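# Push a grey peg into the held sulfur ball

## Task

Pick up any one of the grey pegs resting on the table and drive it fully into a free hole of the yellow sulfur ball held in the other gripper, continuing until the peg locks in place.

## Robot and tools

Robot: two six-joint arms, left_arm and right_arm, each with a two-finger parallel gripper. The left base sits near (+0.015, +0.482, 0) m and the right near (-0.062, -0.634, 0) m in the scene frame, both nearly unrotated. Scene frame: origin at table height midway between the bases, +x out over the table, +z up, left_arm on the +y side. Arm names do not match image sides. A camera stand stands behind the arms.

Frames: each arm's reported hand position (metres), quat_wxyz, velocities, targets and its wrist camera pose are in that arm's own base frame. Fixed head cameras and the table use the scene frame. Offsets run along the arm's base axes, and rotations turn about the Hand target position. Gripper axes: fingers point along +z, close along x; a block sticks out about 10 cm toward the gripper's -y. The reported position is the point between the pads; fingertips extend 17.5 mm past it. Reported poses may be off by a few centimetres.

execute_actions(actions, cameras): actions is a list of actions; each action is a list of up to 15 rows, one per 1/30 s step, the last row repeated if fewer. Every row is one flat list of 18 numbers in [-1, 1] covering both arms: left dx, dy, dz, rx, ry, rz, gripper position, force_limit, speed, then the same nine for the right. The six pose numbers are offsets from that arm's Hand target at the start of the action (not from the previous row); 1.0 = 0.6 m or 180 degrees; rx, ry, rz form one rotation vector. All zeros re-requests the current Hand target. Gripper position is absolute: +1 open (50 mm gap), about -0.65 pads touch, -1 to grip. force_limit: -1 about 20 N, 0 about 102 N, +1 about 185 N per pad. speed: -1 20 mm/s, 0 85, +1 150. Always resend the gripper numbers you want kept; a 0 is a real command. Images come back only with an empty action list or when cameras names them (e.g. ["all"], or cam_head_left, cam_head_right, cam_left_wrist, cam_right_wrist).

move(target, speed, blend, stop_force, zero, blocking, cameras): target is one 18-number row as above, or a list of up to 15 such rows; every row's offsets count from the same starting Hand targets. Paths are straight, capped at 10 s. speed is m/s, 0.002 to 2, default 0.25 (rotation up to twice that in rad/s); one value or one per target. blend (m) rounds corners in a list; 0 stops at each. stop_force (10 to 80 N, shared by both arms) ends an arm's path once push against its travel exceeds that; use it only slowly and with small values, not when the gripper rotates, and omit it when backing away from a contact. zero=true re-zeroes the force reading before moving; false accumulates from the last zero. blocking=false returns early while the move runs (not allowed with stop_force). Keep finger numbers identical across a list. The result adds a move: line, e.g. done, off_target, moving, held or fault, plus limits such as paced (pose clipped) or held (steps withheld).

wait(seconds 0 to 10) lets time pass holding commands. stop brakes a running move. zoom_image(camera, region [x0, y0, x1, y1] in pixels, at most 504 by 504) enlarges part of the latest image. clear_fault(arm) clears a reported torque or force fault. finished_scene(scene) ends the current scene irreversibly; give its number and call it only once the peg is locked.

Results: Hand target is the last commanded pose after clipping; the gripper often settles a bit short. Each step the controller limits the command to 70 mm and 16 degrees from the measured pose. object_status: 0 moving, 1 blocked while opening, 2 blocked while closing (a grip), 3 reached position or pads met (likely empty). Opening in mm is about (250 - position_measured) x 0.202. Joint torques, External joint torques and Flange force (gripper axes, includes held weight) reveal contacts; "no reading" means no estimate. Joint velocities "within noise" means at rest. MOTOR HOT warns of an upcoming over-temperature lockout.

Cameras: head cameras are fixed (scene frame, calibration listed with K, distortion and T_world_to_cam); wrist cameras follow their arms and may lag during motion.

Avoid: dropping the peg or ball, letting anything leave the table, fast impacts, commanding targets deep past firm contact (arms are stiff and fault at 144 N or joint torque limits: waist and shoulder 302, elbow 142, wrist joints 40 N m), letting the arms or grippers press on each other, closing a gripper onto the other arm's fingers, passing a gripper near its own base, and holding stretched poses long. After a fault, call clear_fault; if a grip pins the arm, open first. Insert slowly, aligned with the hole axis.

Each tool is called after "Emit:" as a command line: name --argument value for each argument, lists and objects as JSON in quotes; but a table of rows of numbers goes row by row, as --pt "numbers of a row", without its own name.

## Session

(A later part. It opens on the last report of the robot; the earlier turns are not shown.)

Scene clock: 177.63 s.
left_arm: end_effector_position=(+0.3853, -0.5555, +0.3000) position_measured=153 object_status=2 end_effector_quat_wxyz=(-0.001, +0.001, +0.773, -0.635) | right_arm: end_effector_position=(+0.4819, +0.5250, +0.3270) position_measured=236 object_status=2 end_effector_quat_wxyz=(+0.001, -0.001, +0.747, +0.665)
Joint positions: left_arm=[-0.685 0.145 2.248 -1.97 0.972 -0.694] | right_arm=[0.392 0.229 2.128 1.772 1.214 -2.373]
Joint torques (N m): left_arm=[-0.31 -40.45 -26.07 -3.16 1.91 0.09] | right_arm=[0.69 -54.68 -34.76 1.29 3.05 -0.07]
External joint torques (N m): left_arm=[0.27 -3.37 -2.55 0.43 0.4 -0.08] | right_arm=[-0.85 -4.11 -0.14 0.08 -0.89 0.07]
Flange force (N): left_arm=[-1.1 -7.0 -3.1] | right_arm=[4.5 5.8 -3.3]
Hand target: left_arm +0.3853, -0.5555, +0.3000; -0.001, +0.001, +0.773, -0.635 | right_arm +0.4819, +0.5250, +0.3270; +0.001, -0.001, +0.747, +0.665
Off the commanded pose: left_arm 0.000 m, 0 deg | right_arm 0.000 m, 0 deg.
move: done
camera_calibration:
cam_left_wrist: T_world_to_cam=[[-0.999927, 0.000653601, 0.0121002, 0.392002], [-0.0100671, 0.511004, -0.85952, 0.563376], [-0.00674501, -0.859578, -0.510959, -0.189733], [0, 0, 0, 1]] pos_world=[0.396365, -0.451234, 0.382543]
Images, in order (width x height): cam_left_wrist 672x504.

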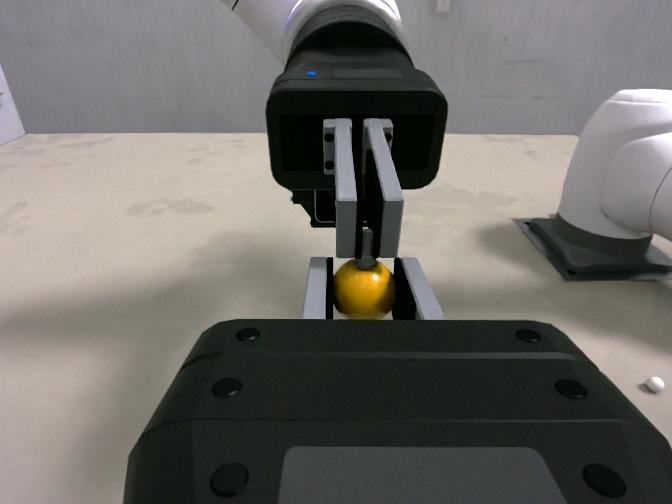

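Emit:
move --target '[0,0,0,0,0,0,-1,0,-1,0,-0.0011,-0.0103,0,0,0,-1,0,-0.8]' --speed 0.01

Emit:
move --target '[0,0,0,0,0,0,-1,0,-1,0,-0.0002,-0.0016,0,0,0,-1,0,-0.8]' --speed 0.004

Scene clock: 182.17 s.
left_arm: end_effector_position=(+0.3852, -0.5554, +0.2995) position_measured=153 object_status=2 end_effector_quat_wxyz=(-0.001, +0.001, +0.773, -0.634) | right_arm: end_effector_position=(+0.4819, +0.5244, +0.3211) position_measured=236 object_status=2 end_effector_quat_wxyz=(+0.001, -0.001, +0.747, +0.665)
Joint positions: left_arm=[-0.685 0.145 2.248 -1.969 0.971 -0.694] | right_arm=[0.391 0.237 2.133 1.776 1.217 -2.386]
Joint torques (N m): left_arm=[2.46 -93.12 -65.14 -14.53 21.53 0.15] | right_arm=[-8.31 -3.75 7.12 -14 -16.91 -0.02]
External joint torques (N m): left_arm=[-2.44 49.35 36.58 11.8 -19.23 -0.15] | right_arm=[8.22 -55.51 -41.68 15.33 19.09 0.02]
Flange force (N): left_arm=[-4.0 64.5 25.4] | right_arm=[6.9 85.9 1.1]
Hand target: left_arm +0.3853, -0.5555, +0.3000; -0.001, +0.001, +0.773, -0.635 | right_arm +0.4819, +0.5243, +0.3208; +0.001, -0.001, +0.747, +0.665
Off the commanded pose: left_arm 0.000 m, 0 deg | right_arm 0.000 m, 0 deg.
move: done

Scene clock: 182.87 s.
left_arm: end_effector_position=(+0.3853, -0.5555, +0.2999) position_measured=153 object_status=2 end_effector_quat_wxyz=(-0.001, +0.001, +0.773, -0.634) | right_arm: end_effector_position=(+0.4819, +0.5242, +0.3199) position_measured=236 object_status=2 end_effector_quat_wxyz=(+0.001, -0.001, +0.747, +0.665)
Joint positions: left_arm=[-0.685 0.145 2.248 -1.97 0.972 -0.694] | right_arm=[0.39 0.238 2.134 1.776 1.218 -2.389]
Joint torques (N m): left_arm=[2.09 -114.88 -81.72 -19.22 29.26 0.17] | right_arm=[-9.69 19.49 21.5 -19.9 -24.41 -0.11]
External joint torques (N m): left_arm=[-2.09 71.07 53.26 16.5 -26.97 -0.17] | right_arm=[9.73 -79.03 -55.95 21.22 26.61 0.11]
Flange force (N): left_arm=[-6.7 95.4 33.9] | right_arm=[13.6 120.3 -4.2]
Hand target: left_arm +0.3853, -0.5555, +0.3000; -0.001, +0.001, +0.773, -0.635 | right_arm +0.4819, +0.5242, +0.3198; +0.001, -0.001, +0.747, +0.665
Off the commanded pose: left_arm 0.000 m, 0 deg | right_arm 0.000 m, 0 deg.
move: done

Emit:
move --target '[0,0,0,0,0,0,-1,0,-1,0,-0.0001,-0.0008,0,0,0,-1,0,-0.8]' --speed 0.003 --cameras '["cam_left_wrist"]'

Emit:
zoom_image --camera "cam_left_wrist" --region '[330, 215, 400, 285]'

Emit:
move --target '[0,0,0,0,0,0,-1,0,-1,0,0.0014,0.0121,0,0,0,-1,0,-0.8]' --speed 0.01

Emit:
move --target '[0,0,0,0,0,0,-1,0,-1,0,0.0001,0.001,0,0,0,-1,0,-0.8]' --speed 0.01 --cameras '["cam_left_wrist"]'

Emit:
zoom_image --camera "cam_left_wrist" --region '[330, 215, 400, 285]'

Scene clock: 183.97 s.
left_arm: end_effector_position=(+0.3853, -0.5555, +0.3000) position_measured=153 object_status=2 end_effector_quat_wxyz=(-0.001, +0.001, +0.773, -0.635) | right_arm: end_effector_position=(+0.4819, +0.5242, +0.3194) position_measured=236 object_status=2 end_effector_quat_wxyz=(+0.001, -0.001, +0.747, +0.665)
Joint positions: left_arm=[-0.685 0.145 2.248 -1.97 0.972 -0.694] | right_arm=[0.39 0.239 2.134 1.776 1.218 -2.39]
Joint torques (N m): left_arm=[1.94 -122.61 -88.86 -21.16 33.07 0.16] | right_arm=[-10.57 29.04 28.21 -22.43 -27.97 -0.18]
External joint torques (N m): left_arm=[-1.92 78.95 60.35 18.45 -30.78 -0.16] | right_arm=[10.66 -88.44 -62.61 23.74 30.17 0.18]
Flange force (N): left_arm=[-5.8 106.3 36.6] | right_arm=[14.8 134.6 -5.5]
Hand target: left_arm +0.3853, -0.5555, +0.3000; -0.001, +0.001, +0.773, -0.635 | right_arm +0.4819, +0.5242, +0.3193; +0.001, -0.001, +0.747, +0.665
Off the commanded pose: left_arm 0.000 m, 0 deg | right_arm 0.000 m, 0 deg.
move: done
camera_calibration:
cam_left_wrist: T_world_to_cam=[[-0.999927, 0.000654347, 0.0121002, 0.392002], [-0.0100673, 0.51093, -0.859563, 0.563359], [-0.0067448, -0.859622, -0.510886, -0.189781], [0, 0, 0, 1]] pos_world=[0.396365, -0.451234, 0.382543]
Images, in order (width x height): cam_left_wrist 672x504.

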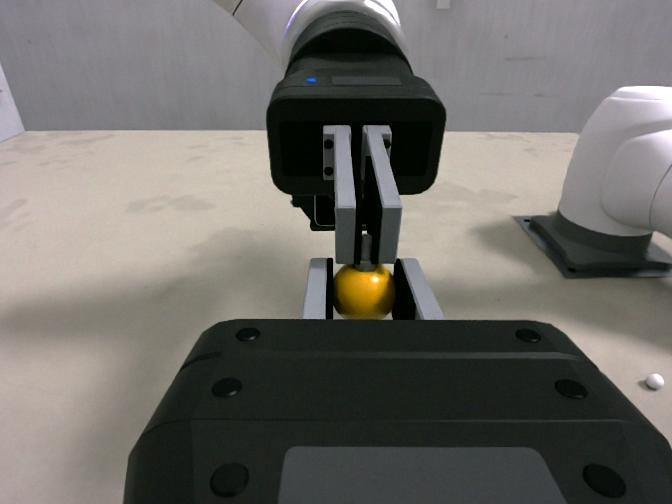

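Scaled by 7.200 from the camera's 672x504 image, which has a finer 960x720 frame.

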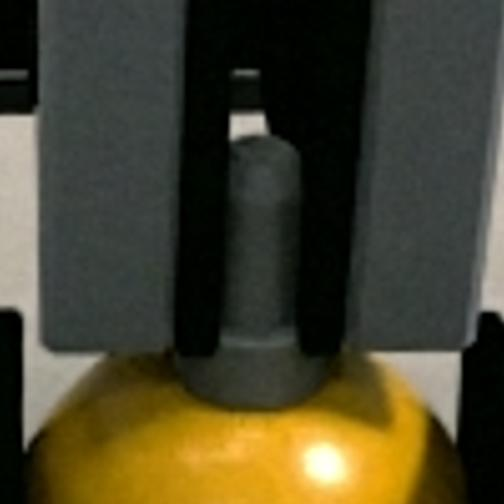

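Scene clock: 184.93 s.
left_arm: end_effector_position=(+0.3853, -0.5556, +0.3006) position_measured=153 object_status=2 end_effector_quat_wxyz=(-0.001, +0.001, +0.773, -0.635) | right_arm: end_effector_position=(+0.4819, +0.5250, +0.3263) position_measured=236 object_status=2 end_effector_quat_wxyz=(+0.001, -0.001, +0.747, +0.665)
Joint positions: left_arm=[-0.685 0.144 2.248 -1.97 0.972 -0.694] | right_arm=[0.392 0.23 2.129 1.772 1.214 -2.374]
Joint torques (N m): left_arm=[0.28 -34.43 -23.46 -2.54 -0.44 0.08] | right_arm=[2.91 -59.47 -39.53 2.54 5.42 0.09]
External joint torques (N m): left_arm=[-0.43 -9.04 -5.07 -0.18 2.74 -0.07] | right_arm=[-3.01 0.68 4.61 -1.18 -3.26 -0.09]
Flange force (N): left_arm=[2.0 -13.9 -7.2] | right_arm=[5.2 -2.8 -5.6]
Hand target: left_arm +0.3853, -0.5555, +0.3000; -0.001, +0.001, +0.773, -0.635 | right_arm +0.4819, +0.5250, +0.3266; +0.001, -0.001, +0.747, +0.665
Off the commanded pose: left_arm 0.001 m, 0 deg | right_arm 0.000 m, 0 deg.
move: done

Scene clock: 185.63 s.
left_arm: end_effector_position=(+0.3853, -0.5555, +0.3000) position_measured=153 object_status=2 end_effector_quat_wxyz=(-0.001, +0.001, +0.773, -0.635) | right_arm: end_effector_position=(+0.4819, +0.5251, +0.3272) position_measured=236 object_status=2 end_effector_quat_wxyz=(+0.001, -0.001, +0.747, +0.665)
Joint positions: left_arm=[-0.685 0.145 2.248 -1.97 0.972 -0.694] | right_arm=[0.392 0.229 2.128 1.772 1.213 -2.373]
Joint torques (N m): left_arm=[-1.34 -40.93 -26.35 -3.2 2.25 0.1] | right_arm=[0.64 -53.95 -35.09 1.56 2.7 -0.09]
External joint torques (N m): left_arm=[1.21 -2.81 -2.18 0.48 0.06 -0.1] | right_arm=[-0.66 -4.9 0.23 -0.2 -0.54 0.09]
Flange force (N): left_arm=[-2.3 -6.1 -4.1] | right_arm=[5.8 6.5 -4.6]
Hand target: left_arm +0.3853, -0.5555, +0.3000; -0.001, +0.001, +0.773, -0.635 | right_arm +0.4819, +0.5251, +0.3272; +0.001, -0.001, +0.747, +0.665
Off the commanded pose: left_arm 0.000 m, 0 deg | right_arm 0.000 m, 0 deg.
move: done
camera_calibration:
cam_left_wrist: T_world_to_cam=[[-0.999927, 0.000567848, 0.0120487, 0.391983], [-0.0100667, 0.511003, -0.85952, 0.563375], [-0.00664502, -0.859579, -0.51096, -0.189773], [0, 0, 0, 1]] pos_world=[0.396365, -0.451234, 0.382543]
Images, in order (width x height): cam_left_wrist 672x504.

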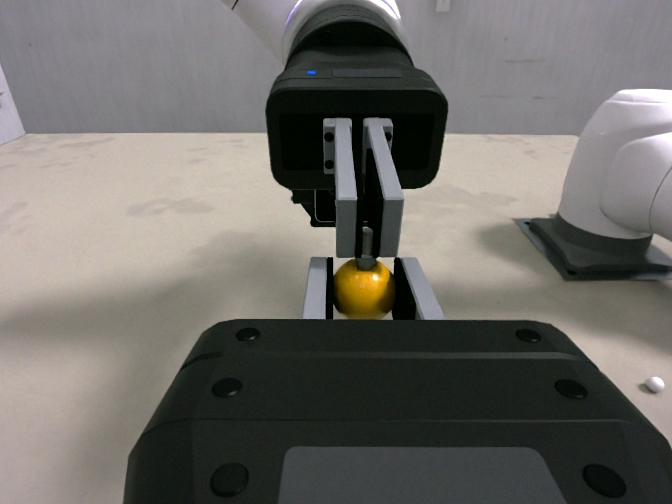

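Scaled by 7.200 from the camera's 672x504 image, which has a finer 960x720 frame.

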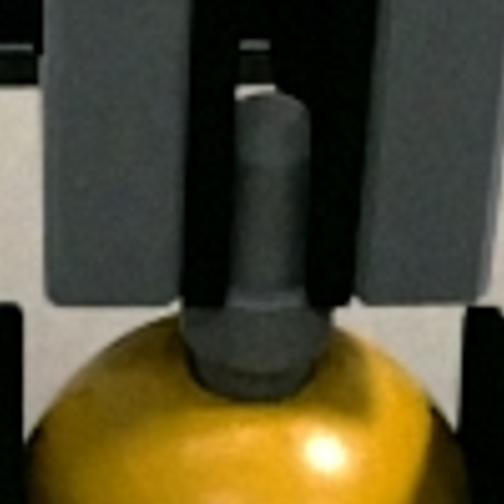

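Emit:
move --pt "0 0 0 0 0 0 -1 0 -1 0 -0.0004 -0.0077 0 0 0 -1 0 -0.8" --pt "0 0 0 0 0 0 -1 0 -1 0 -0.0043 -0.01 0.0333 0 0 -1 0 -0.8" --pt "0 0 0 0 0 0 -1 0 -1 0 0.0035 -0.0054 -0.0333 0 0 -1 0 -0.8" --pt "0 0 0 0 0 0 -1 0 -1 0 -0.0004 -0.0077 0 0 0 -1 0 -0.8" --speed '[0.01,0.04,0.04,0.04]'

Emit:
move --target '[0,0,0,0,0,0,-1,0,-1,0,0.0009,0.008,0,0,0,-1,0,-0.8]' --speed 0.01 --cameras '["cam_left_wrist"]'

Emit:
zoom_image --camera "cam_left_wrist" --region '[330, 215, 400, 285]'

Scene clock: 193.53 s.
left_arm: end_effector_position=(+0.3853, -0.5555, +0.3000) position_measured=153 object_status=2 end_effector_quat_wxyz=(-0.001, +0.001, +0.773, -0.635) | right_arm: end_effector_position=(+0.4819, +0.5248, +0.3226) position_measured=236 object_status=2 end_effector_quat_wxyz=(+0.001, -0.001, +0.747, +0.665)
Joint positions: left_arm=[-0.685 0.145 2.248 -1.97 0.972 -0.694] | right_arm=[0.392 0.235 2.131 1.775 1.216 -2.383]
Joint torques (N m): left_arm=[0.35 -78.01 -57.05 -12.11 16.03 0.08] | right_arm=[-1.36 -16.18 -5.33 -10.06 -10.51 -0.28]
External joint torques (N m): left_arm=[-0.33 33.91 28.32 9.37 -13.72 -0.08] | right_arm=[1.3 -43.38 -29.41 11.41 12.7 0.28]
Flange force (N): left_arm=[-1.4 45.8 11.0] | right_arm=[7.3 65.7 -8.6]
Hand target: left_arm +0.3853, -0.5555, +0.3000; -0.001, +0.001, +0.773, -0.635 | right_arm +0.4819, +0.5248, +0.3226; +0.001, -0.001, +0.747, +0.665
Off the commanded pose: left_arm 0.000 m, 0 deg | right_arm 0.000 m, 0 deg.
move: done

Scene clock: 194.23 s.
left_arm: end_effector_position=(+0.3853, -0.5555, +0.3002) position_measured=153 object_status=2 end_effector_quat_wxyz=(-0.001, +0.001, +0.773, -0.635) end_effector_velocity=(+0.000, +0.001, -0.003) end_effector_angular_velocity=(+0.006, +0.001, +0.003) | right_arm: end_effector_position=(+0.4819, +0.5254, +0.3274) position_measured=236 object_status=2 end_effector_quat_wxyz=(+0.001, -0.001, +0.747, +0.665)
Joint positions: left_arm=[-0.685 0.145 2.248 -1.97 0.972 -0.694] | right_arm=[0.392 0.229 2.128 1.772 1.213 -2.373]
Joint velocities: left_arm=[0 0 0.002 0.001 -0.005 0] | right_arm=[within noise]
Joint torques (N m): left_arm=[-2.19 -39.57 -27.13 -3.61 1.71 0.07] | right_arm=[3.19 -52.98 -35.73 1.62 3.16 -0.1]
External joint torques (N m): left_arm=[2.21 -4.36 -1.47 0.89 0.58 -0.07] | right_arm=[-3.36 -5.32 0.92 -0.26 -1.02 0.1]
Flange force (N): left_arm=[-1.7 -7.0 -9.1] | right_arm=[5.7 6.3 -9.5]
Hand target: left_arm +0.3853, -0.5555, +0.3000; -0.001, +0.001, +0.773, -0.635 | right_arm +0.4819, +0.5254, +0.3274; +0.001, -0.001, +0.747, +0.665
Off the commanded pose: left_arm 0.000 m, 0 deg | right_arm 0.000 m, 0 deg.
move: done
camera_calibration:
cam_left_wrist: T_world_to_cam=[[-0.999928, 0.000712028, 0.012014, 0.392159], [-0.00996709, 0.510503, -0.859818, 0.563398], [-0.0067454, -0.859876, -0.510459, -0.189956], [0, 0, 0, 1]] pos_world=[0.396465, -0.451234, 0.382743]
Images, in order (width x height): cam_left_wrist 672x504.

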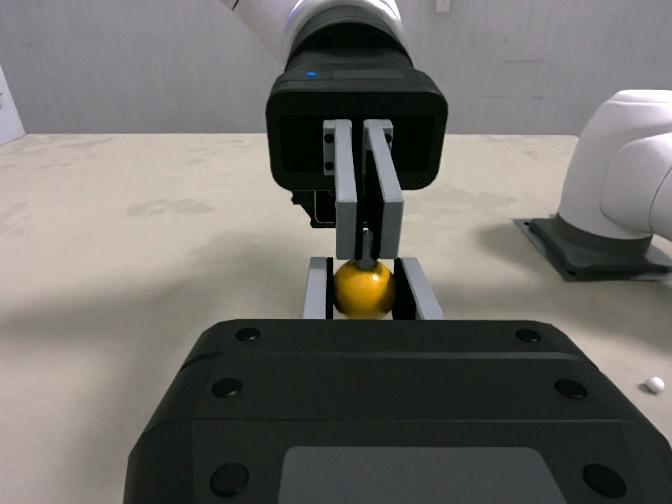

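Scaled by 7.200 from the camera's 672x504 image, which has a finer 960x720 frame.

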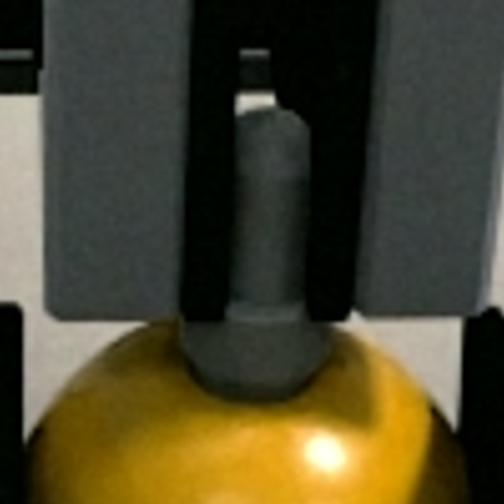

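Emit:
move --target '[0,0,0,0,0,0,-1,0,-1,0,-0.0012,-0.0063,0,0,0,-1,0,-0.8]' --speed 0.01

Emit:
move --target '[0,0,0,0,0,0,-1,0,-1,0,0.0003,0.0025,0,0,0,-1,0,-0.8]' --speed 0.01

Emit:
move --target '[0,0,0,0,0,0,-1,0,-1,0,0,0,0,0,0,-0.3,-0.3,-0.8]'

Emit:
move --target '[0,0,0,0,0,0,-1,0,-1,0,0.005,0.042,0,0,0,-0.3,-0.3,-0.8]' --speed 0.05 --cameras '["cam_left_wrist","cam_right_wrist"]'

Emit:
zoom_image --camera "cam_left_wrist" --region '[330, 215, 400, 285]'

Emit:
zoom_image --camera "cam_right_wrist" --region '[320, 115, 410, 245]'

Scene clock: 197.37 s.
left_arm: end_effector_position=(+0.3853, -0.5554, +0.2998) position_measured=153 object_status=2 end_effector_quat_wxyz=(-0.001, +0.001, +0.773, -0.634) | right_arm: end_effector_position=(+0.4819, +0.5247, +0.3238) position_measured=236 object_status=2 end_effector_quat_wxyz=(+0.001, -0.001, +0.747, +0.665)
Joint positions: left_arm=[-0.685 0.145 2.248 -1.97 0.972 -0.694] | right_arm=[0.391 0.233 2.131 1.774 1.216 -2.38]
Joint torques (N m): left_arm=[2.32 -58.38 -40.31 -7.6 8.2 0.12] | right_arm=[-1.9 -36.18 -19.19 -4.47 -3.38 -0.41]
External joint torques (N m): left_arm=[-2.33 14.61 11.59 4.86 -5.89 -0.12] | right_arm=[1.91 -23.15 -15.5 5.81 5.56 0.4]
Flange force (N): left_arm=[0.2 17.3 7.4] | right_arm=[5.3 36.5 -1.7]
Hand target: left_arm +0.3853, -0.5555, +0.3000; -0.001, +0.001, +0.773, -0.635 | right_arm +0.4819, +0.5246, +0.3236; +0.001, -0.001, +0.747, +0.665
Off the commanded pose: left_arm 0.000 m, 0 deg | right_arm 0.000 m, 0 deg.
move: done

Scene clock: 198.07 s.
left_arm: end_effector_position=(+0.3853, -0.5555, +0.3000) position_measured=153 object_status=2 end_effector_quat_wxyz=(-0.001, +0.001, +0.773, -0.635) | right_arm: end_effector_position=(+0.4819, +0.5248, +0.3250) position_measured=236 object_status=2 end_effector_quat_wxyz=(+0.001, -0.001, +0.747, +0.665)
Joint positions: left_arm=[-0.685 0.145 2.248 -1.97 0.972 -0.694] | right_arm=[0.391 0.232 2.13 1.773 1.215 -2.377]
Joint torques (N m): left_arm=[1.68 -44.76 -28.86 -4.31 2.6 0.12] | right_arm=[0.81 -52.55 -30.64 -0.06 2.27 -0.01]
External joint torques (N m): left_arm=[-1.61 0.74 0.27 1.58 -0.29 -0.12] | right_arm=[-0.98 -6.05 -4.09 1.41 -0.11 0.01]
Flange force (N): left_arm=[-0.4 -1.7 0.8] | right_arm=[0.9 10.0 -1.3]
Hand target: left_arm +0.3853, -0.5555, +0.3000; -0.001, +0.001, +0.773, -0.635 | right_arm +0.4819, +0.5248, +0.3251; +0.001, -0.001, +0.747, +0.665
Off the commanded pose: left_arm 0.000 m, 0 deg | right_arm 0.000 m, 0 deg.
move: done

Scene clock: 198.57 s.
left_arm: end_effector_position=(+0.3853, -0.5555, +0.3001) position_measured=153 object_status=2 end_effector_quat_wxyz=(-0.001, +0.001, +0.773, -0.635) | right_arm: end_effector_position=(+0.4819, +0.5248, +0.3251) position_measured=198 object_status=3 end_effector_quat_wxyz=(+0.001, -0.001, +0.747, +0.665)
Joint positions: left_arm=[-0.685 0.145 2.248 -1.97 0.972 -0.694] | right_arm=[0.392 0.232 2.13 1.773 1.215 -2.377]
Joint torques (N m): left_arm=[-1.93 -40.89 -26.14 -3.09 2.49 0.09] | right_arm=[0.06 -53.97 -35.31 1.54 2.48 -0.08]
External joint torques (N m): left_arm=[1.93 -2.88 -2.42 0.36 -0.19 -0.09] | right_arm=[0.01 -5.33 0.48 -0.2 -0.31 0.08]
Flange force (N): left_arm=[-3.1 -6.3 -4.7] | right_arm=[7.1 6.9 -4.2]
Hand target: left_arm +0.3853, -0.5555, +0.3000; -0.001, +0.001, +0.773, -0.635 | right_arm +0.4819, +0.5248, +0.3251; +0.001, -0.001, +0.747, +0.665
Off the commanded pose: left_arm 0.000 m, 0 deg | right_arm 0.000 m, 0 deg.
move: done

Scene clock: 199.43 s.
left_arm: end_effector_position=(+0.3853, -0.5555, +0.3000) position_measured=153 object_status=2 end_effector_quat_wxyz=(-0.001, +0.001, +0.773, -0.635) | right_arm: end_effector_position=(+0.4819, +0.5278, +0.3503) position_measured=198 object_status=3 end_effector_quat_wxyz=(+0.001, -0.001, +0.747, +0.665)
Joint positions: left_arm=[-0.685 0.145 2.248 -1.97 0.972 -0.694] | right_arm=[0.397 0.201 2.109 1.757 1.201 -2.323]
Joint torques (N m): left_arm=[-1.61 -40.73 -26.27 -3.02 2.44 0.1] | right_arm=[0.21 -51.91 -36.66 1.67 2.38 -0.1]
External joint torques (N m): left_arm=[1.62 -3.21 -2.42 0.28 -0.12 -0.1] | right_arm=[-0.64 -5.1 0.48 -0.17 -0.34 0.1]
Flange force (N): left_arm=[-2.3 -6.7 -4.5] | right_arm=[6.7 6.0 -5.1]
Hand target: left_arm +0.3853, -0.5555, +0.3000; -0.001, +0.001, +0.773, -0.635 | right_arm +0.4819, +0.5278, +0.3503; +0.001, -0.001, +0.747, +0.665
Off the commanded pose: left_arm 0.000 m, 0 deg | right_arm 0.000 m, 0 deg.
move: done
camera_calibration:
cam_left_wrist: T_world_to_cam=[[-0.999928, 0.000706863, 0.0120143, 0.392059], [-0.00996695, 0.510887, -0.85959, 0.56331], [-0.00674554, -0.859648, -0.510842, -0.189809], [0, 0, 0, 1]] pos_world=[0.396365, -0.451234, 0.382543]
cam_right_wrist: T_world_to_cam=[[-0.999776, -0.00929937, -0.0190367, 0.504011], [-0.0165839, -0.215689, 0.976321, -0.197547], [-0.0131852, 0.976418, 0.215487, -0.456687], [0, 0, 0, 1]] pos_world=[0.4946, 0.407996, 0.300874]
Images, in order (width x height): cam_left_wrist 672x504, cam_right_wrist 672x504.

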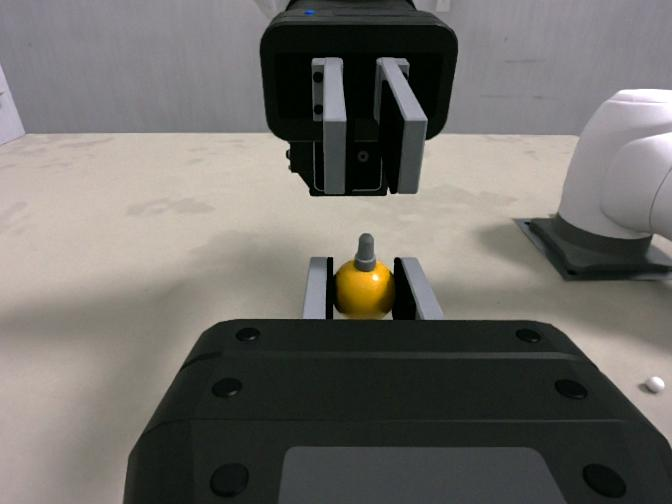

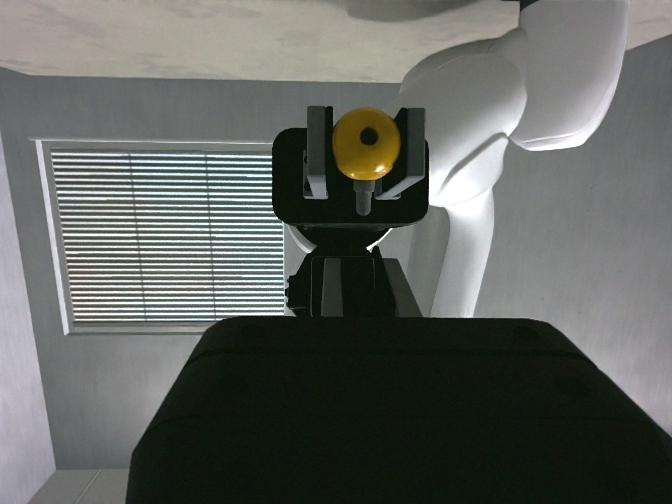

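Scaled by 7.200 from the camera's 672x504 image, which has a finer 960x720 frame.

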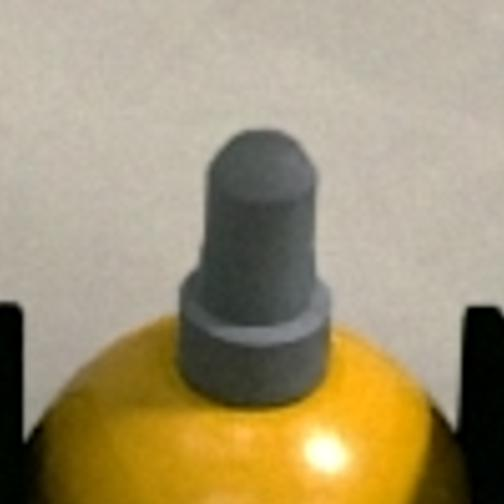

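Scaled by 3.877 from the camera's 672x504 image, which has a finer 960x720 frame.

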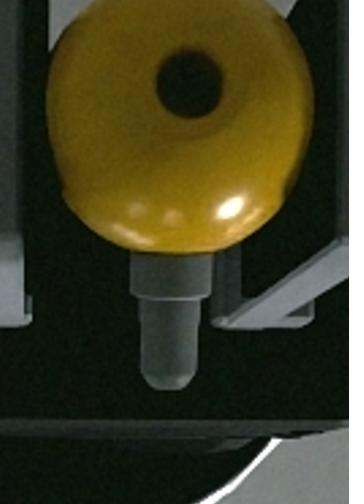

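Emit:
move --pt "0 0 0 0 0 0 -1 0 -1 0 -0.13 0.01 0 0 0 -0.122 -0.3 -0.5" --pt "0 0 0 0 0 0 -1 0 -1 -0.5438 -0.4162 -0.0255 -0.4542 0.1049 -0.1179 -0.122 -0.3 -0.5" --speed 0.3

Emit:
move --target '[0,0,0,0,0,0,-1,0,-1,-0.3835,0.0425,-0.358,0,0,-0.5833,-0.122,-0.3,-0.5]' --speed 0.35 --cameras '["cam_right_wrist","cam_left_wrist"]'

Emit:
zoom_image --camera "cam_right_wrist" --region '[290, 180, 430, 300]'

Scene clock: 204.67 s.
left_arm: end_effector_position=(+0.3853, -0.5555, +0.3000) position_measured=153 object_status=2 end_effector_quat_wxyz=(-0.001, +0.001, +0.773, -0.635) | right_arm: end_effector_position=(+0.1556, +0.2781, +0.3350) position_measured=171 object_status=3 end_effector_quat_wxyz=(+0.000, +0.224, +0.975, +0.001)
Joint positions: left_arm=[-0.685 0.145 2.248 -1.97 0.972 -0.694] | right_arm=[0.952 -0.386 2.139 0 1.387 -0.168]
Joint torques (N m): left_arm=[-1.76 -40.7 -26.28 -3.07 2.42 0.09] | right_arm=[-1.44 2.83 -42.79 4.41 0.3 -0.23]
External joint torques (N m): left_arm=[1.77 -3.21 -2.52 0.33 -0.11 -0.09] | right_arm=[1.46 -5.68 0.03 -0.16 -0.24 0.23]
Flange force (N): left_arm=[-2.7 -6.8 -4.8] | right_arm=[5.9 -9.7 -1.5]
Hand target: left_arm +0.3853, -0.5555, +0.3000; -0.001, +0.001, +0.773, -0.635 | right_arm +0.1556, +0.2781, +0.3350; +0.000, +0.224, +0.975, +0.001
Off the commanded pose: left_arm 0.000 m, 0 deg | right_arm 0.000 m, 0 deg.
move: done

Scene clock: 207.93 s.
left_arm: end_effector_position=(+0.3853, -0.5555, +0.3000) position_measured=153 object_status=2 end_effector_quat_wxyz=(-0.001, +0.001, +0.773, -0.635) | right_arm: end_effector_position=(-0.0745, +0.3036, +0.1202) position_measured=171 object_status=3 end_effector_quat_wxyz=(+0.001, +0.909, +0.416, +0.000)
Joint positions: left_arm=[-0.685 0.145 2.248 -1.97 0.972 -0.694] | right_arm=[1.702 -0.204 2.449 -0.001 0.898 2.415]
Joint torques (N m): left_arm=[-2.25 -40.65 -26.28 -3.04 2.4 0.09] | right_arm=[0.73 -7.18 -34.04 3.56 0.25 -0.05]
External joint torques (N m): left_arm=[2.14 -3.03 -2.35 0.3 -0.09 -0.09] | right_arm=[-0.81 -5.36 -0.08 -0.13 -0.31 0.05]
Flange force (N): left_arm=[-3.2 -6.2 -5.3] | right_arm=[-4.2 10.1 -7.7]
Hand target: left_arm +0.3853, -0.5555, +0.3000; -0.001, +0.001, +0.773, -0.635 | right_arm -0.0745, +0.3036, +0.1202; +0.001, +0.909, +0.416, +0.000
Off the commanded pose: left_arm 0.000 m, 0 deg | right_arm 0.000 m, 0 deg.
move: done
camera_calibration:
cam_left_wrist: T_world_to_cam=[[-0.999927, 0.000655456, 0.0121, 0.392003], [-0.0100669, 0.510886, -0.85959, 0.563349], [-0.00674516, -0.859648, -0.510842, -0.18981], [0, 0, 0, 1]] pos_world=[0.396365, -0.451234, 0.382543]
cam_right_wrist: T_world_to_cam=[[0.640757, 0.767711, 0.00710723, -0.175584], [0.723717, -0.607076, 0.328165, 0.221334], [0.256251, -0.205131, -0.944594, 0.322689], [0, 0, 0, 1]] pos_world=[-0.130365, 0.335357, 0.233423]
Images, in order (width x height): cam_left_wrist 672x504, cam_right_wrist 672x504.

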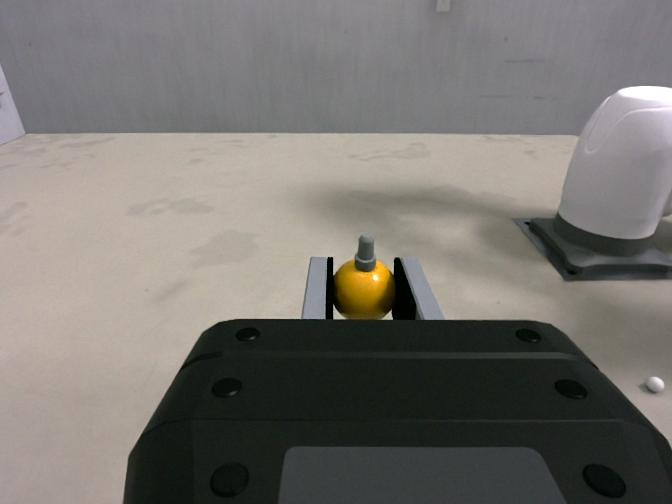

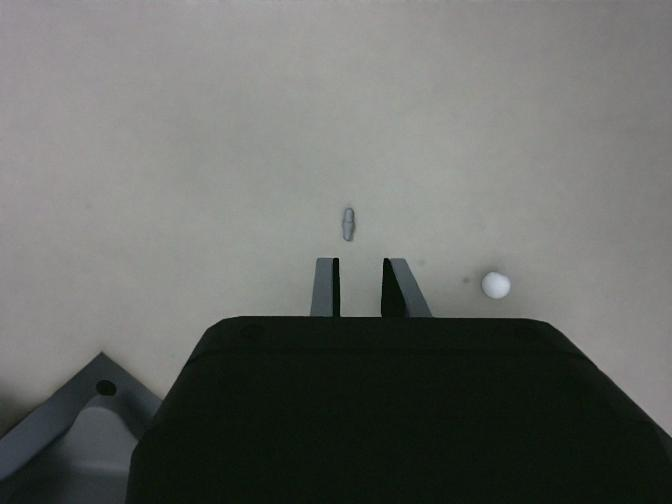

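Scaled by 3.600 from the camera's 672x504 image, which has a finer 960x720 frame.

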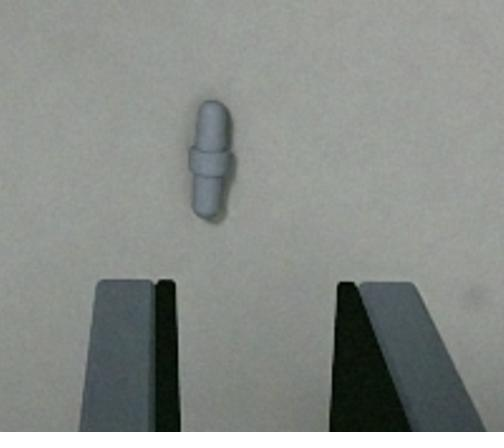

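Emit:
move --target '[0,0,0,0,0,0,-1,0,-1,0.0205,-0.0215,-0.147,0,0,-0.0156,-0.122,-0.3,-0.5]' --speed 0.15 --cameras '["cam_right_wrist"]'

Emit:
zoom_image --camera "cam_right_wrist" --region '[290, 180, 430, 300]'

Scene clock: 210.87 s.
left_arm: end_effector_position=(+0.3853, -0.5555, +0.3000) position_measured=153 object_status=2 end_effector_quat_wxyz=(-0.001, +0.001, +0.773, -0.635) | right_arm: end_effector_position=(-0.0622, +0.2907, +0.0320) position_measured=171 object_status=3 end_effector_quat_wxyz=(+0.001, +0.919, +0.393, +0.000)
Joint positions: left_arm=[-0.685 0.145 2.248 -1.97 0.972 -0.694] | right_arm=[1.666 -0.061 2.564 -0.001 0.64 2.429]
Joint torques (N m): left_arm=[-1.7 -40.89 -26.18 -3.04 2.42 0.13] | right_arm=[0.36 -12.86 -26.7 2.79 0.22 -0.2]
External joint torques (N m): left_arm=[1.73 -3.13 -2.29 0.32 -0.11 -0.13] | right_arm=[-0.35 -6.91 0.56 -0.16 -0.29 0.2]
Flange force (N): left_arm=[-2.4 -6.6 -4.8] | right_arm=[-6.9 11.2 -14.9]
Hand target: left_arm +0.3853, -0.5555, +0.3000; -0.001, +0.001, +0.773, -0.635 | right_arm -0.0622, +0.2907, +0.0320; +0.001, +0.919, +0.393, +0.000
Off the commanded pose: left_arm 0.000 m, 0 deg | right_arm 0.000 m, 0 deg.
move: done
camera_calibration:
cam_right_wrist: T_world_to_cam=[[0.677613, 0.735384, 0.00712763, -0.16131], [0.693086, -0.641818, 0.328179, 0.241759], [0.245913, -0.217438, -0.944589, 0.236626], [0, 0, 0, 1]] pos_world=[-0.116443, 0.325242, 0.145323]
Images, in order (width x height): cam_right_wrist 672x504.

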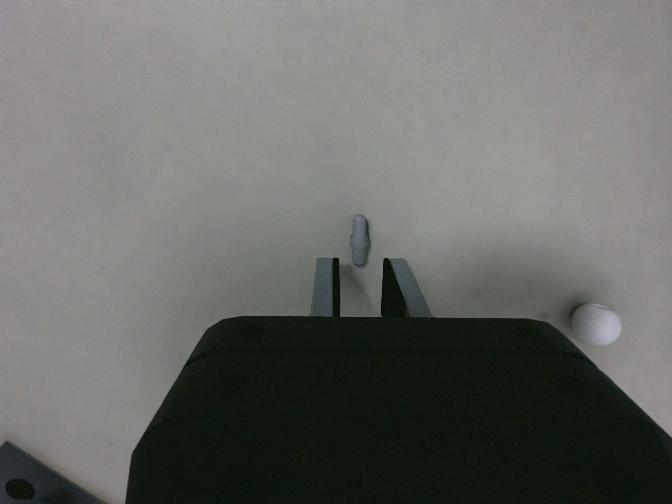

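Scaled by 3.600 from the camera's 672x504 image, which has a finer 960x720 frame.

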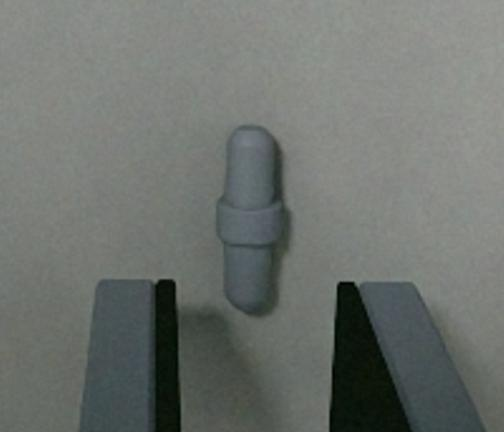

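Emit:
move --target '[0,0,0,0,0,0,-1,0,-1,0.0012,-0.0012,-0.0223,0,0,0,-0.122,-0.3,-0.5]' --speed 0.04 --cameras '["cam_right_wrist"]'

Emit:
zoom_image --camera "cam_right_wrist" --region '[290, 180, 430, 300]'

Emit:
move --target '[0,0,0,0,0,0,-1,0,-1,0,0,0,0,0,0,-1,-0.3,-1]'

Emit:
move --target '[0,0,0,0,0,0,-1,0,-1,0,0,0.12,0,0,0,-1,-0.3,-1]' --cameras '["cam_right_wrist"]' --speed 0.15

Emit:
zoom_image --camera "cam_right_wrist" --region '[320, 200, 400, 300]'

Scene clock: 212.53 s.
left_arm: end_effector_position=(+0.3853, -0.5555, +0.3000) position_measured=153 object_status=2 end_effector_quat_wxyz=(-0.001, +0.001, +0.773, -0.635) | right_arm: end_effector_position=(-0.0615, +0.2900, +0.0187) position_measured=171 object_status=3 end_effector_quat_wxyz=(+0.001, +0.919, +0.393, +0.000)
Joint positions: left_arm=[-0.685 0.145 2.248 -1.97 0.972 -0.694] | right_arm=[1.664 -0.03 2.577 -0.002 0.595 2.427]
Joint torques (N m): left_arm=[-1.58 -40.84 -26.11 -3.06 2.43 0.14] | right_arm=[0.45 -15.34 -25.13 2.67 0.13 -0.16]
External joint torques (N m): left_arm=[1.54 -2.91 -2.42 0.34 -0.13 -0.13] | right_arm=[-0.54 -5.85 0.65 -0.21 -0.19 0.16]
Flange force (N): left_arm=[-2.6 -6.5 -4.2] | right_arm=[-5.2 9.9 -13.4]
Hand target: left_arm +0.3853, -0.5555, +0.3000; -0.001, +0.001, +0.773, -0.635 | right_arm -0.0615, +0.2900, +0.0186; +0.001, +0.919, +0.393, +0.000
Off the commanded pose: left_arm 0.000 m, 0 deg | right_arm 0.000 m, 0 deg.
move: done
camera_calibration:
cam_right_wrist: T_world_to_cam=[[0.677613, 0.735384, 0.00712763, -0.161174], [0.693086, -0.641818, 0.328179, 0.245222], [0.245913, -0.217438, -0.944589, 0.223644], [0, 0, 0, 1]] pos_world=[-0.115743, 0.324542, 0.131923]
Images, in order (width x height): cam_right_wrist 672x504.

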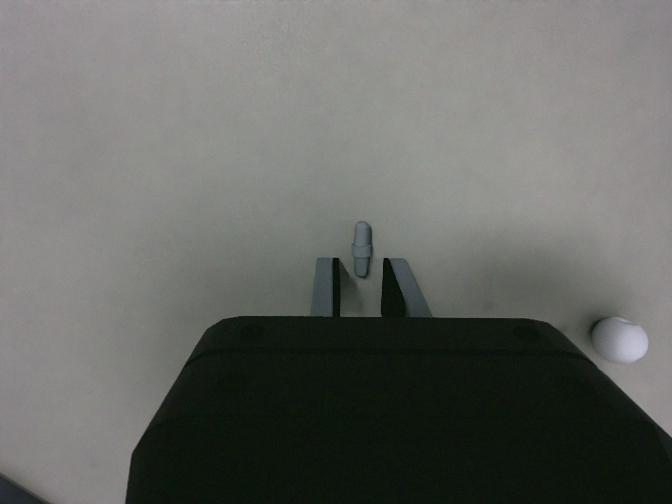

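Scaled by 3.600 from the camera's 672x504 image, which has a finer 960x720 frame.

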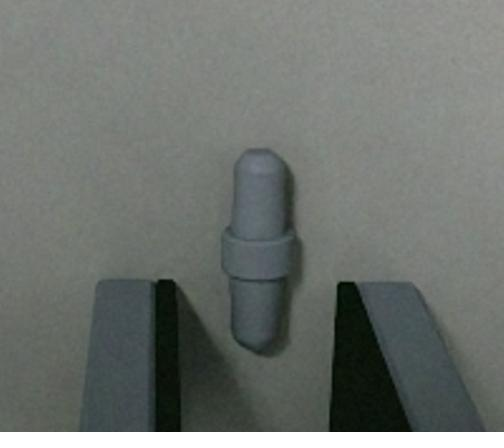

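Scene clock: 213.43 s.
left_arm: end_effector_position=(+0.3853, -0.5555, +0.3000) position_measured=153 object_status=2 end_effector_quat_wxyz=(-0.001, +0.001, +0.773, -0.635) | right_arm: end_effector_position=(-0.0615, +0.2900, +0.0186) position_measured=236 object_status=2 end_effector_quat_wxyz=(+0.001, +0.919, +0.393, +0.000)
Joint positions: left_arm=[-0.685 0.145 2.248 -1.97 0.972 -0.694] | right_arm=[1.664 -0.03 2.577 -0.002 0.595 2.427]
Joint torques (N m): left_arm=[-1.69 -40.94 -26.21 -2.99 2.43 0.14] | right_arm=[-0.16 -15.69 -25.08 2.65 0.18 -0.15]
External joint torques (N m): left_arm=[1.67 -2.91 -2.42 0.26 -0.13 -0.13] | right_arm=[0.19 -5.67 0.56 -0.19 -0.25 0.15]
Flange force (N): left_arm=[-2.7 -6.4 -4.3] | right_arm=[-6.8 7.9 -12.8]
Hand target: left_arm +0.3853, -0.5555, +0.3000; -0.001, +0.001, +0.773, -0.635 | right_arm -0.0615, +0.2900, +0.0186; +0.001, +0.919, +0.393, +0.000
Off the commanded pose: left_arm 0.000 m, 0 deg | right_arm 0.000 m, 0 deg.
move: done

Scene clock: 214.40 s.
left_arm: end_effector_position=(+0.3853, -0.5555, +0.3000) position_measured=153 object_status=2 end_effector_quat_wxyz=(-0.001, +0.001, +0.773, -0.635) | right_arm: end_effector_position=(-0.0615, +0.2900, +0.0906) position_measured=236 object_status=2 end_effector_quat_wxyz=(+0.001, +0.919, +0.393, +0.000)
Joint positions: left_arm=[-0.685 0.145 2.248 -1.97 0.972 -0.694] | right_arm=[1.664 -0.186 2.506 -0.001 0.822 2.427]
Joint torques (N m): left_arm=[-1.39 -41.12 -26.29 -3.04 2.47 0.08] | right_arm=[0.62 -7.55 -32.11 3.44 -0.12 -0.18]
External joint torques (N m): left_arm=[1.29 -2.54 -2.19 0.32 -0.17 -0.08] | right_arm=[-0.64 -4.66 0.21 -0.23 0.06 0.18]
Flange force (N): left_arm=[-2.3 -5.8 -3.5] | right_arm=[-4.3 9.0 -8.5]
Hand target: left_arm +0.3853, -0.5555, +0.3000; -0.001, +0.001, +0.773, -0.635 | right_arm -0.0615, +0.2900, +0.0906; +0.001, +0.919, +0.393, +0.000
Off the commanded pose: left_arm 0.000 m, 0 deg | right_arm 0.000 m, 0 deg.
move: done
camera_calibration:
cam_right_wrist: T_world_to_cam=[[0.677566, 0.735428, 0.00710504, -0.161628], [0.693132, -0.641768, 0.32818, 0.221551], [0.245912, -0.217438, -0.944589, 0.291538], [0, 0, 0, 1]] pos_world=[-0.115743, 0.324441, 0.203823]
Images, in order (width x height): cam_right_wrist 672x504.

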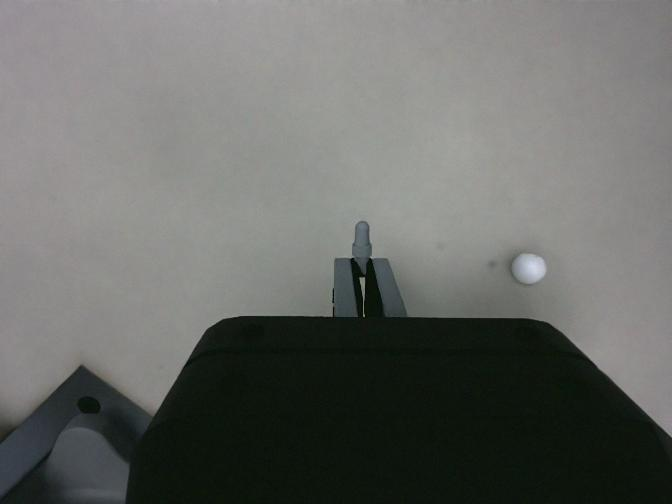

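Scaled by 5.040 from the camera's 672x504 image, which has a finer 960x720 frame.

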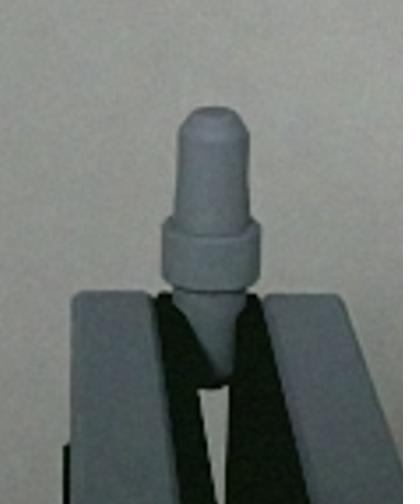

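Emit:
move --pt "0 0 0 0 0 0 -1 0 -1 0 0 0.3 0 0 0 -1 -0.3 -1" --pt "0 0 0 0 0 0 -1 0 -1 0.519 0.067 0.45 0 0 -0.2575 -1 -0.3 -1" --speed 0.35 --blend '[0.08,0]'

Emit:
move --target '[0,0,0,0,0,0,-1,0,-1,0.359,0.2,-0.1213,0.0552,-0.4978,-0.0552,-1,-0.3,-1]' --speed 0.3 --cameras '["all"]'

Scene clock: 222.60 s.
left_arm: end_effector_position=(+0.3853, -0.5555, +0.3000) position_measured=153 object_status=2 end_effector_quat_wxyz=(-0.001, +0.001, +0.773, -0.635) | right_arm: end_effector_position=(+0.2499, +0.3302, +0.3606) position_measured=236 object_status=2 end_effector_quat_wxyz=(+0.001, +1.000, +0.000, +0.000)
Joint positions: left_arm=[-0.685 0.145 2.248 -1.97 0.972 -0.694] | right_arm=[0.84 -0.221 1.983 -0.001 1.38 2.411]
Joint torques (N m): left_arm=[-1.52 -41.22 -26.28 -3.01 2.43 0.14] | right_arm=[0 -15.91 -43.09 4.58 0.26 0.05]
External joint torques (N m): left_arm=[1.55 -2.73 -2.33 0.28 -0.13 -0.14] | right_arm=[0.04 -3.62 0.31 -0.27 -0.32 -0.05]
Flange force (N): left_arm=[-2.6 -6.1 -4.0] | right_arm=[-3.9 5.2 -0.1]
Hand target: left_arm +0.3853, -0.5555, +0.3000; -0.001, +0.001, +0.773, -0.635 | right_arm +0.2499, +0.3302, +0.3606; +0.001, +1.000, +0.000, +0.000
Off the commanded pose: left_arm 0.000 m, 0 deg | right_arm 0.000 m, 0 deg.
move: done

Scene clock: 225.80 s.
left_arm: end_effector_position=(+0.3853, -0.5555, +0.3000) position_measured=153 object_status=2 end_effector_quat_wxyz=(-0.001, +0.001, +0.773, -0.635) | right_arm: end_effector_position=(+0.4653, +0.4502, +0.2879) position_measured=236 object_status=2 end_effector_quat_wxyz=(-0.078, +0.703, -0.078, +0.703)
Joint positions: left_arm=[-0.685 0.145 2.248 -1.97 0.972 -0.694] | right_arm=[1.129 0.272 2.27 -1.942 1.328 4.38]
Joint torques (N m): left_arm=[-1.72 -40.96 -26.22 -3.02 2.4 0.07] | right_arm=[0.84 -46.24 -23.23 -2.06 2.97 -0.01]
External joint torques (N m): left_arm=[1.73 -2.84 -2.37 0.3 -0.09 -0.07] | right_arm=[-0.77 -4.82 0.71 -0.36 -0.38 0.08]
Flange force (N): left_arm=[-2.8 -6.1 -4.4] | right_arm=[9.5 5.8 -0.1]
Hand target: left_arm +0.3853, -0.5555, +0.3000; -0.001, +0.001, +0.773, -0.635 | right_arm +0.4653, +0.4502, +0.2878; -0.078, +0.703, -0.078, +0.703
Off the commanded pose: left_arm 0.000 m, 0 deg | right_arm 0.000 m, 0 deg.
move: done
camera_calibration:
cam_left_wrist: T_world_to_cam=[[-0.999927, 0.000655456, 0.0121, 0.392003], [-0.0100669, 0.510886, -0.85959, 0.563349], [-0.00674516, -0.859648, -0.510842, -0.18981], [0, 0, 0, 1]] pos_world=[0.396365, -0.451234, 0.382543]
cam_right_wrist: T_world_to_cam=[[-0.00718263, -0.20226, 0.979306, -0.176956], [-0.328207, -0.924602, -0.193369, 0.647238], [0.944578, -0.322804, -0.0597421, -0.149188], [0, 0, 0, 1]] pos_world=[0.352077, 0.514488, 0.289537]

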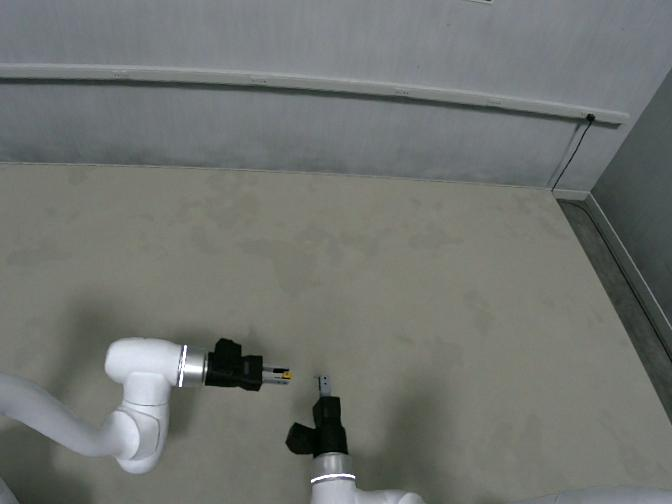

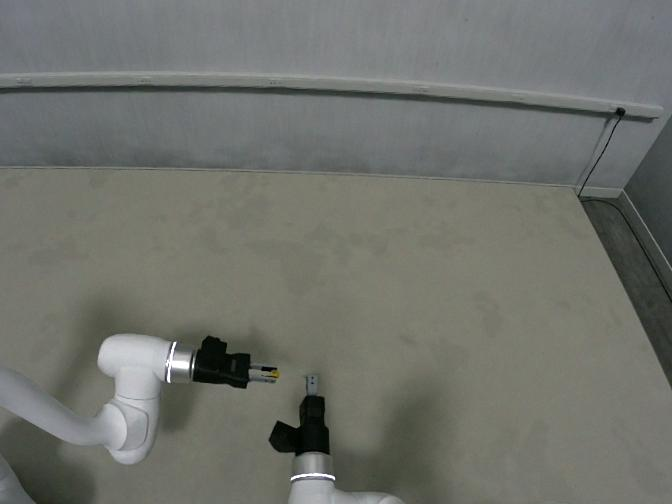

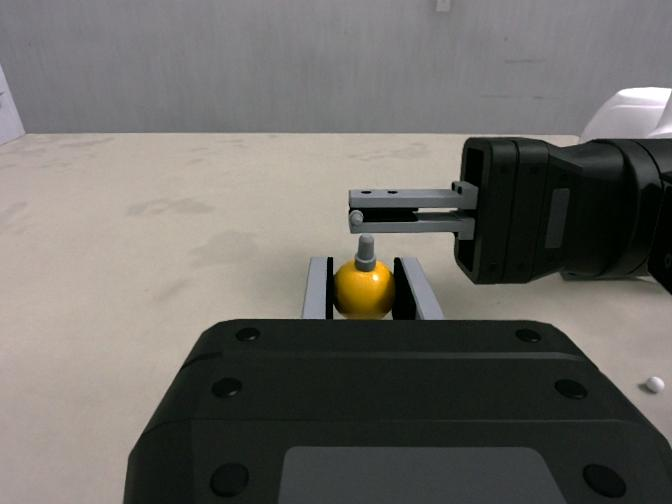

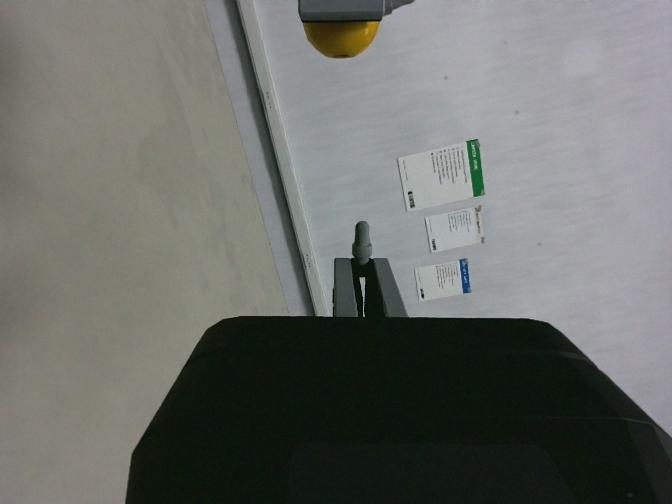

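Emit:
move --target '[0,0,0,0,0,0,-1,0,-1,0,0.05,-0.001,0,0,0,-1,-0.3,-1]' --speed 0.08 --cameras '["cam_left_wrist","cam_right_wrist"]'

Emit:
zoom_image --camera "cam_right_wrist" --region '[290, 60, 430, 290]'

Emit:
zoom_image --camera "cam_left_wrist" --region '[300, 180, 440, 330]'

Scene clock: 227.40 s.
left_arm: end_effector_position=(+0.3853, -0.5555, +0.3000) position_measured=153 object_status=2 end_effector_quat_wxyz=(-0.001, +0.001, +0.773, -0.635) | right_arm: end_effector_position=(+0.4653, +0.4801, +0.2873) position_measured=236 object_status=2 end_effector_quat_wxyz=(-0.078, +0.703, -0.078, +0.703)
Joint positions: left_arm=[-0.685 0.145 2.248 -1.97 0.972 -0.694] | right_arm=[1.154 0.307 2.219 -1.916 1.335 4.359]
Joint torques (N m): left_arm=[-1.59 -40.93 -26.29 -3.06 2.45 0.16] | right_arm=[1.07 -49.68 -23.81 -2.02 2.96 -0.14]
External joint torques (N m): left_arm=[1.66 -2.96 -2.27 0.33 -0.16 -0.16] | right_arm=[-1.34 -5.48 0.71 -0.42 -0.39 0.21]
Flange force (N): left_arm=[-2.5 -6.5 -4.6] | right_arm=[10.1 6.9 0.8]
Hand target: left_arm +0.3853, -0.5555, +0.3000; -0.001, +0.001, +0.773, -0.635 | right_arm +0.4653, +0.4802, +0.2872; -0.078, +0.703, -0.078, +0.703
Off the commanded pose: left_arm 0.000 m, 0 deg | right_arm 0.000 m, 0 deg.
move: done
camera_calibration:
cam_left_wrist: T_world_to_cam=[[-0.999927, 0.000655456, 0.0121, 0.392003], [-0.0100669, 0.510886, -0.85959, 0.563349], [-0.00674516, -0.859648, -0.510842, -0.18981], [0, 0, 0, 1]] pos_world=[0.396365, -0.451234, 0.382543]
cam_right_wrist: T_world_to_cam=[[-0.00724258, -0.202138, 0.97933, -0.170276], [-0.328189, -0.924628, -0.193274, 0.674728], [0.944584, -0.322806, -0.0596427, -0.139608], [0, 0, 0, 1]] pos_world=[0.352077, 0.544387, 0.288837]
Images, in order (width x height): cam_left_wrist 672x504, cam_right_wrist 672x504.

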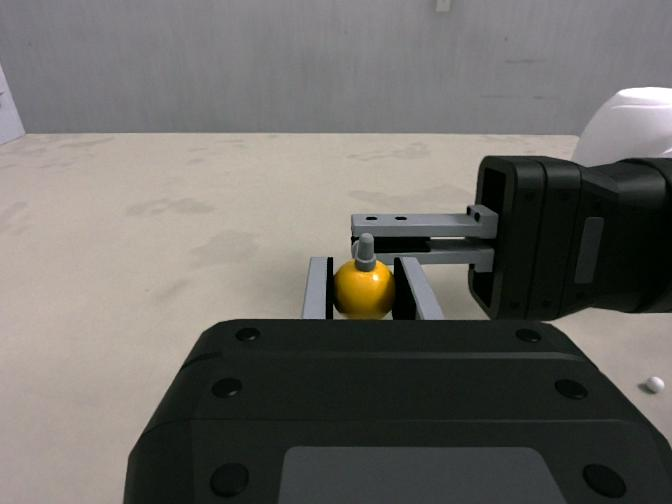

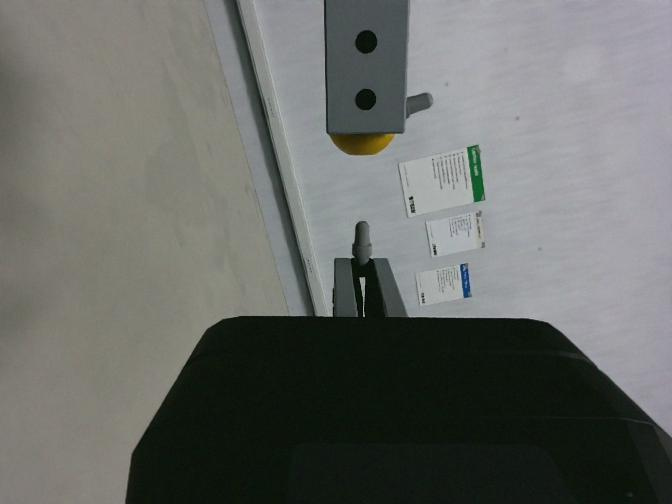

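Scaled by 2.191 from the camera's 672x504 image, which has a finer 960x720 frame.

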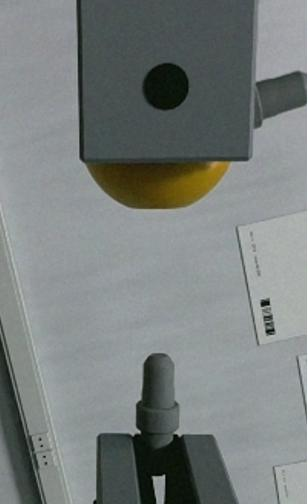

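Scaled by 3.360 from the camera's 672x504 image, which has a finer 960x720 frame.

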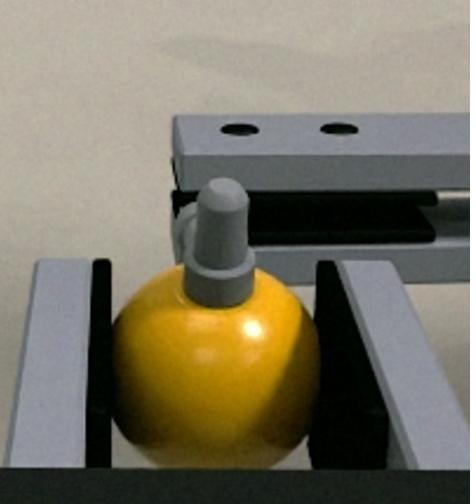

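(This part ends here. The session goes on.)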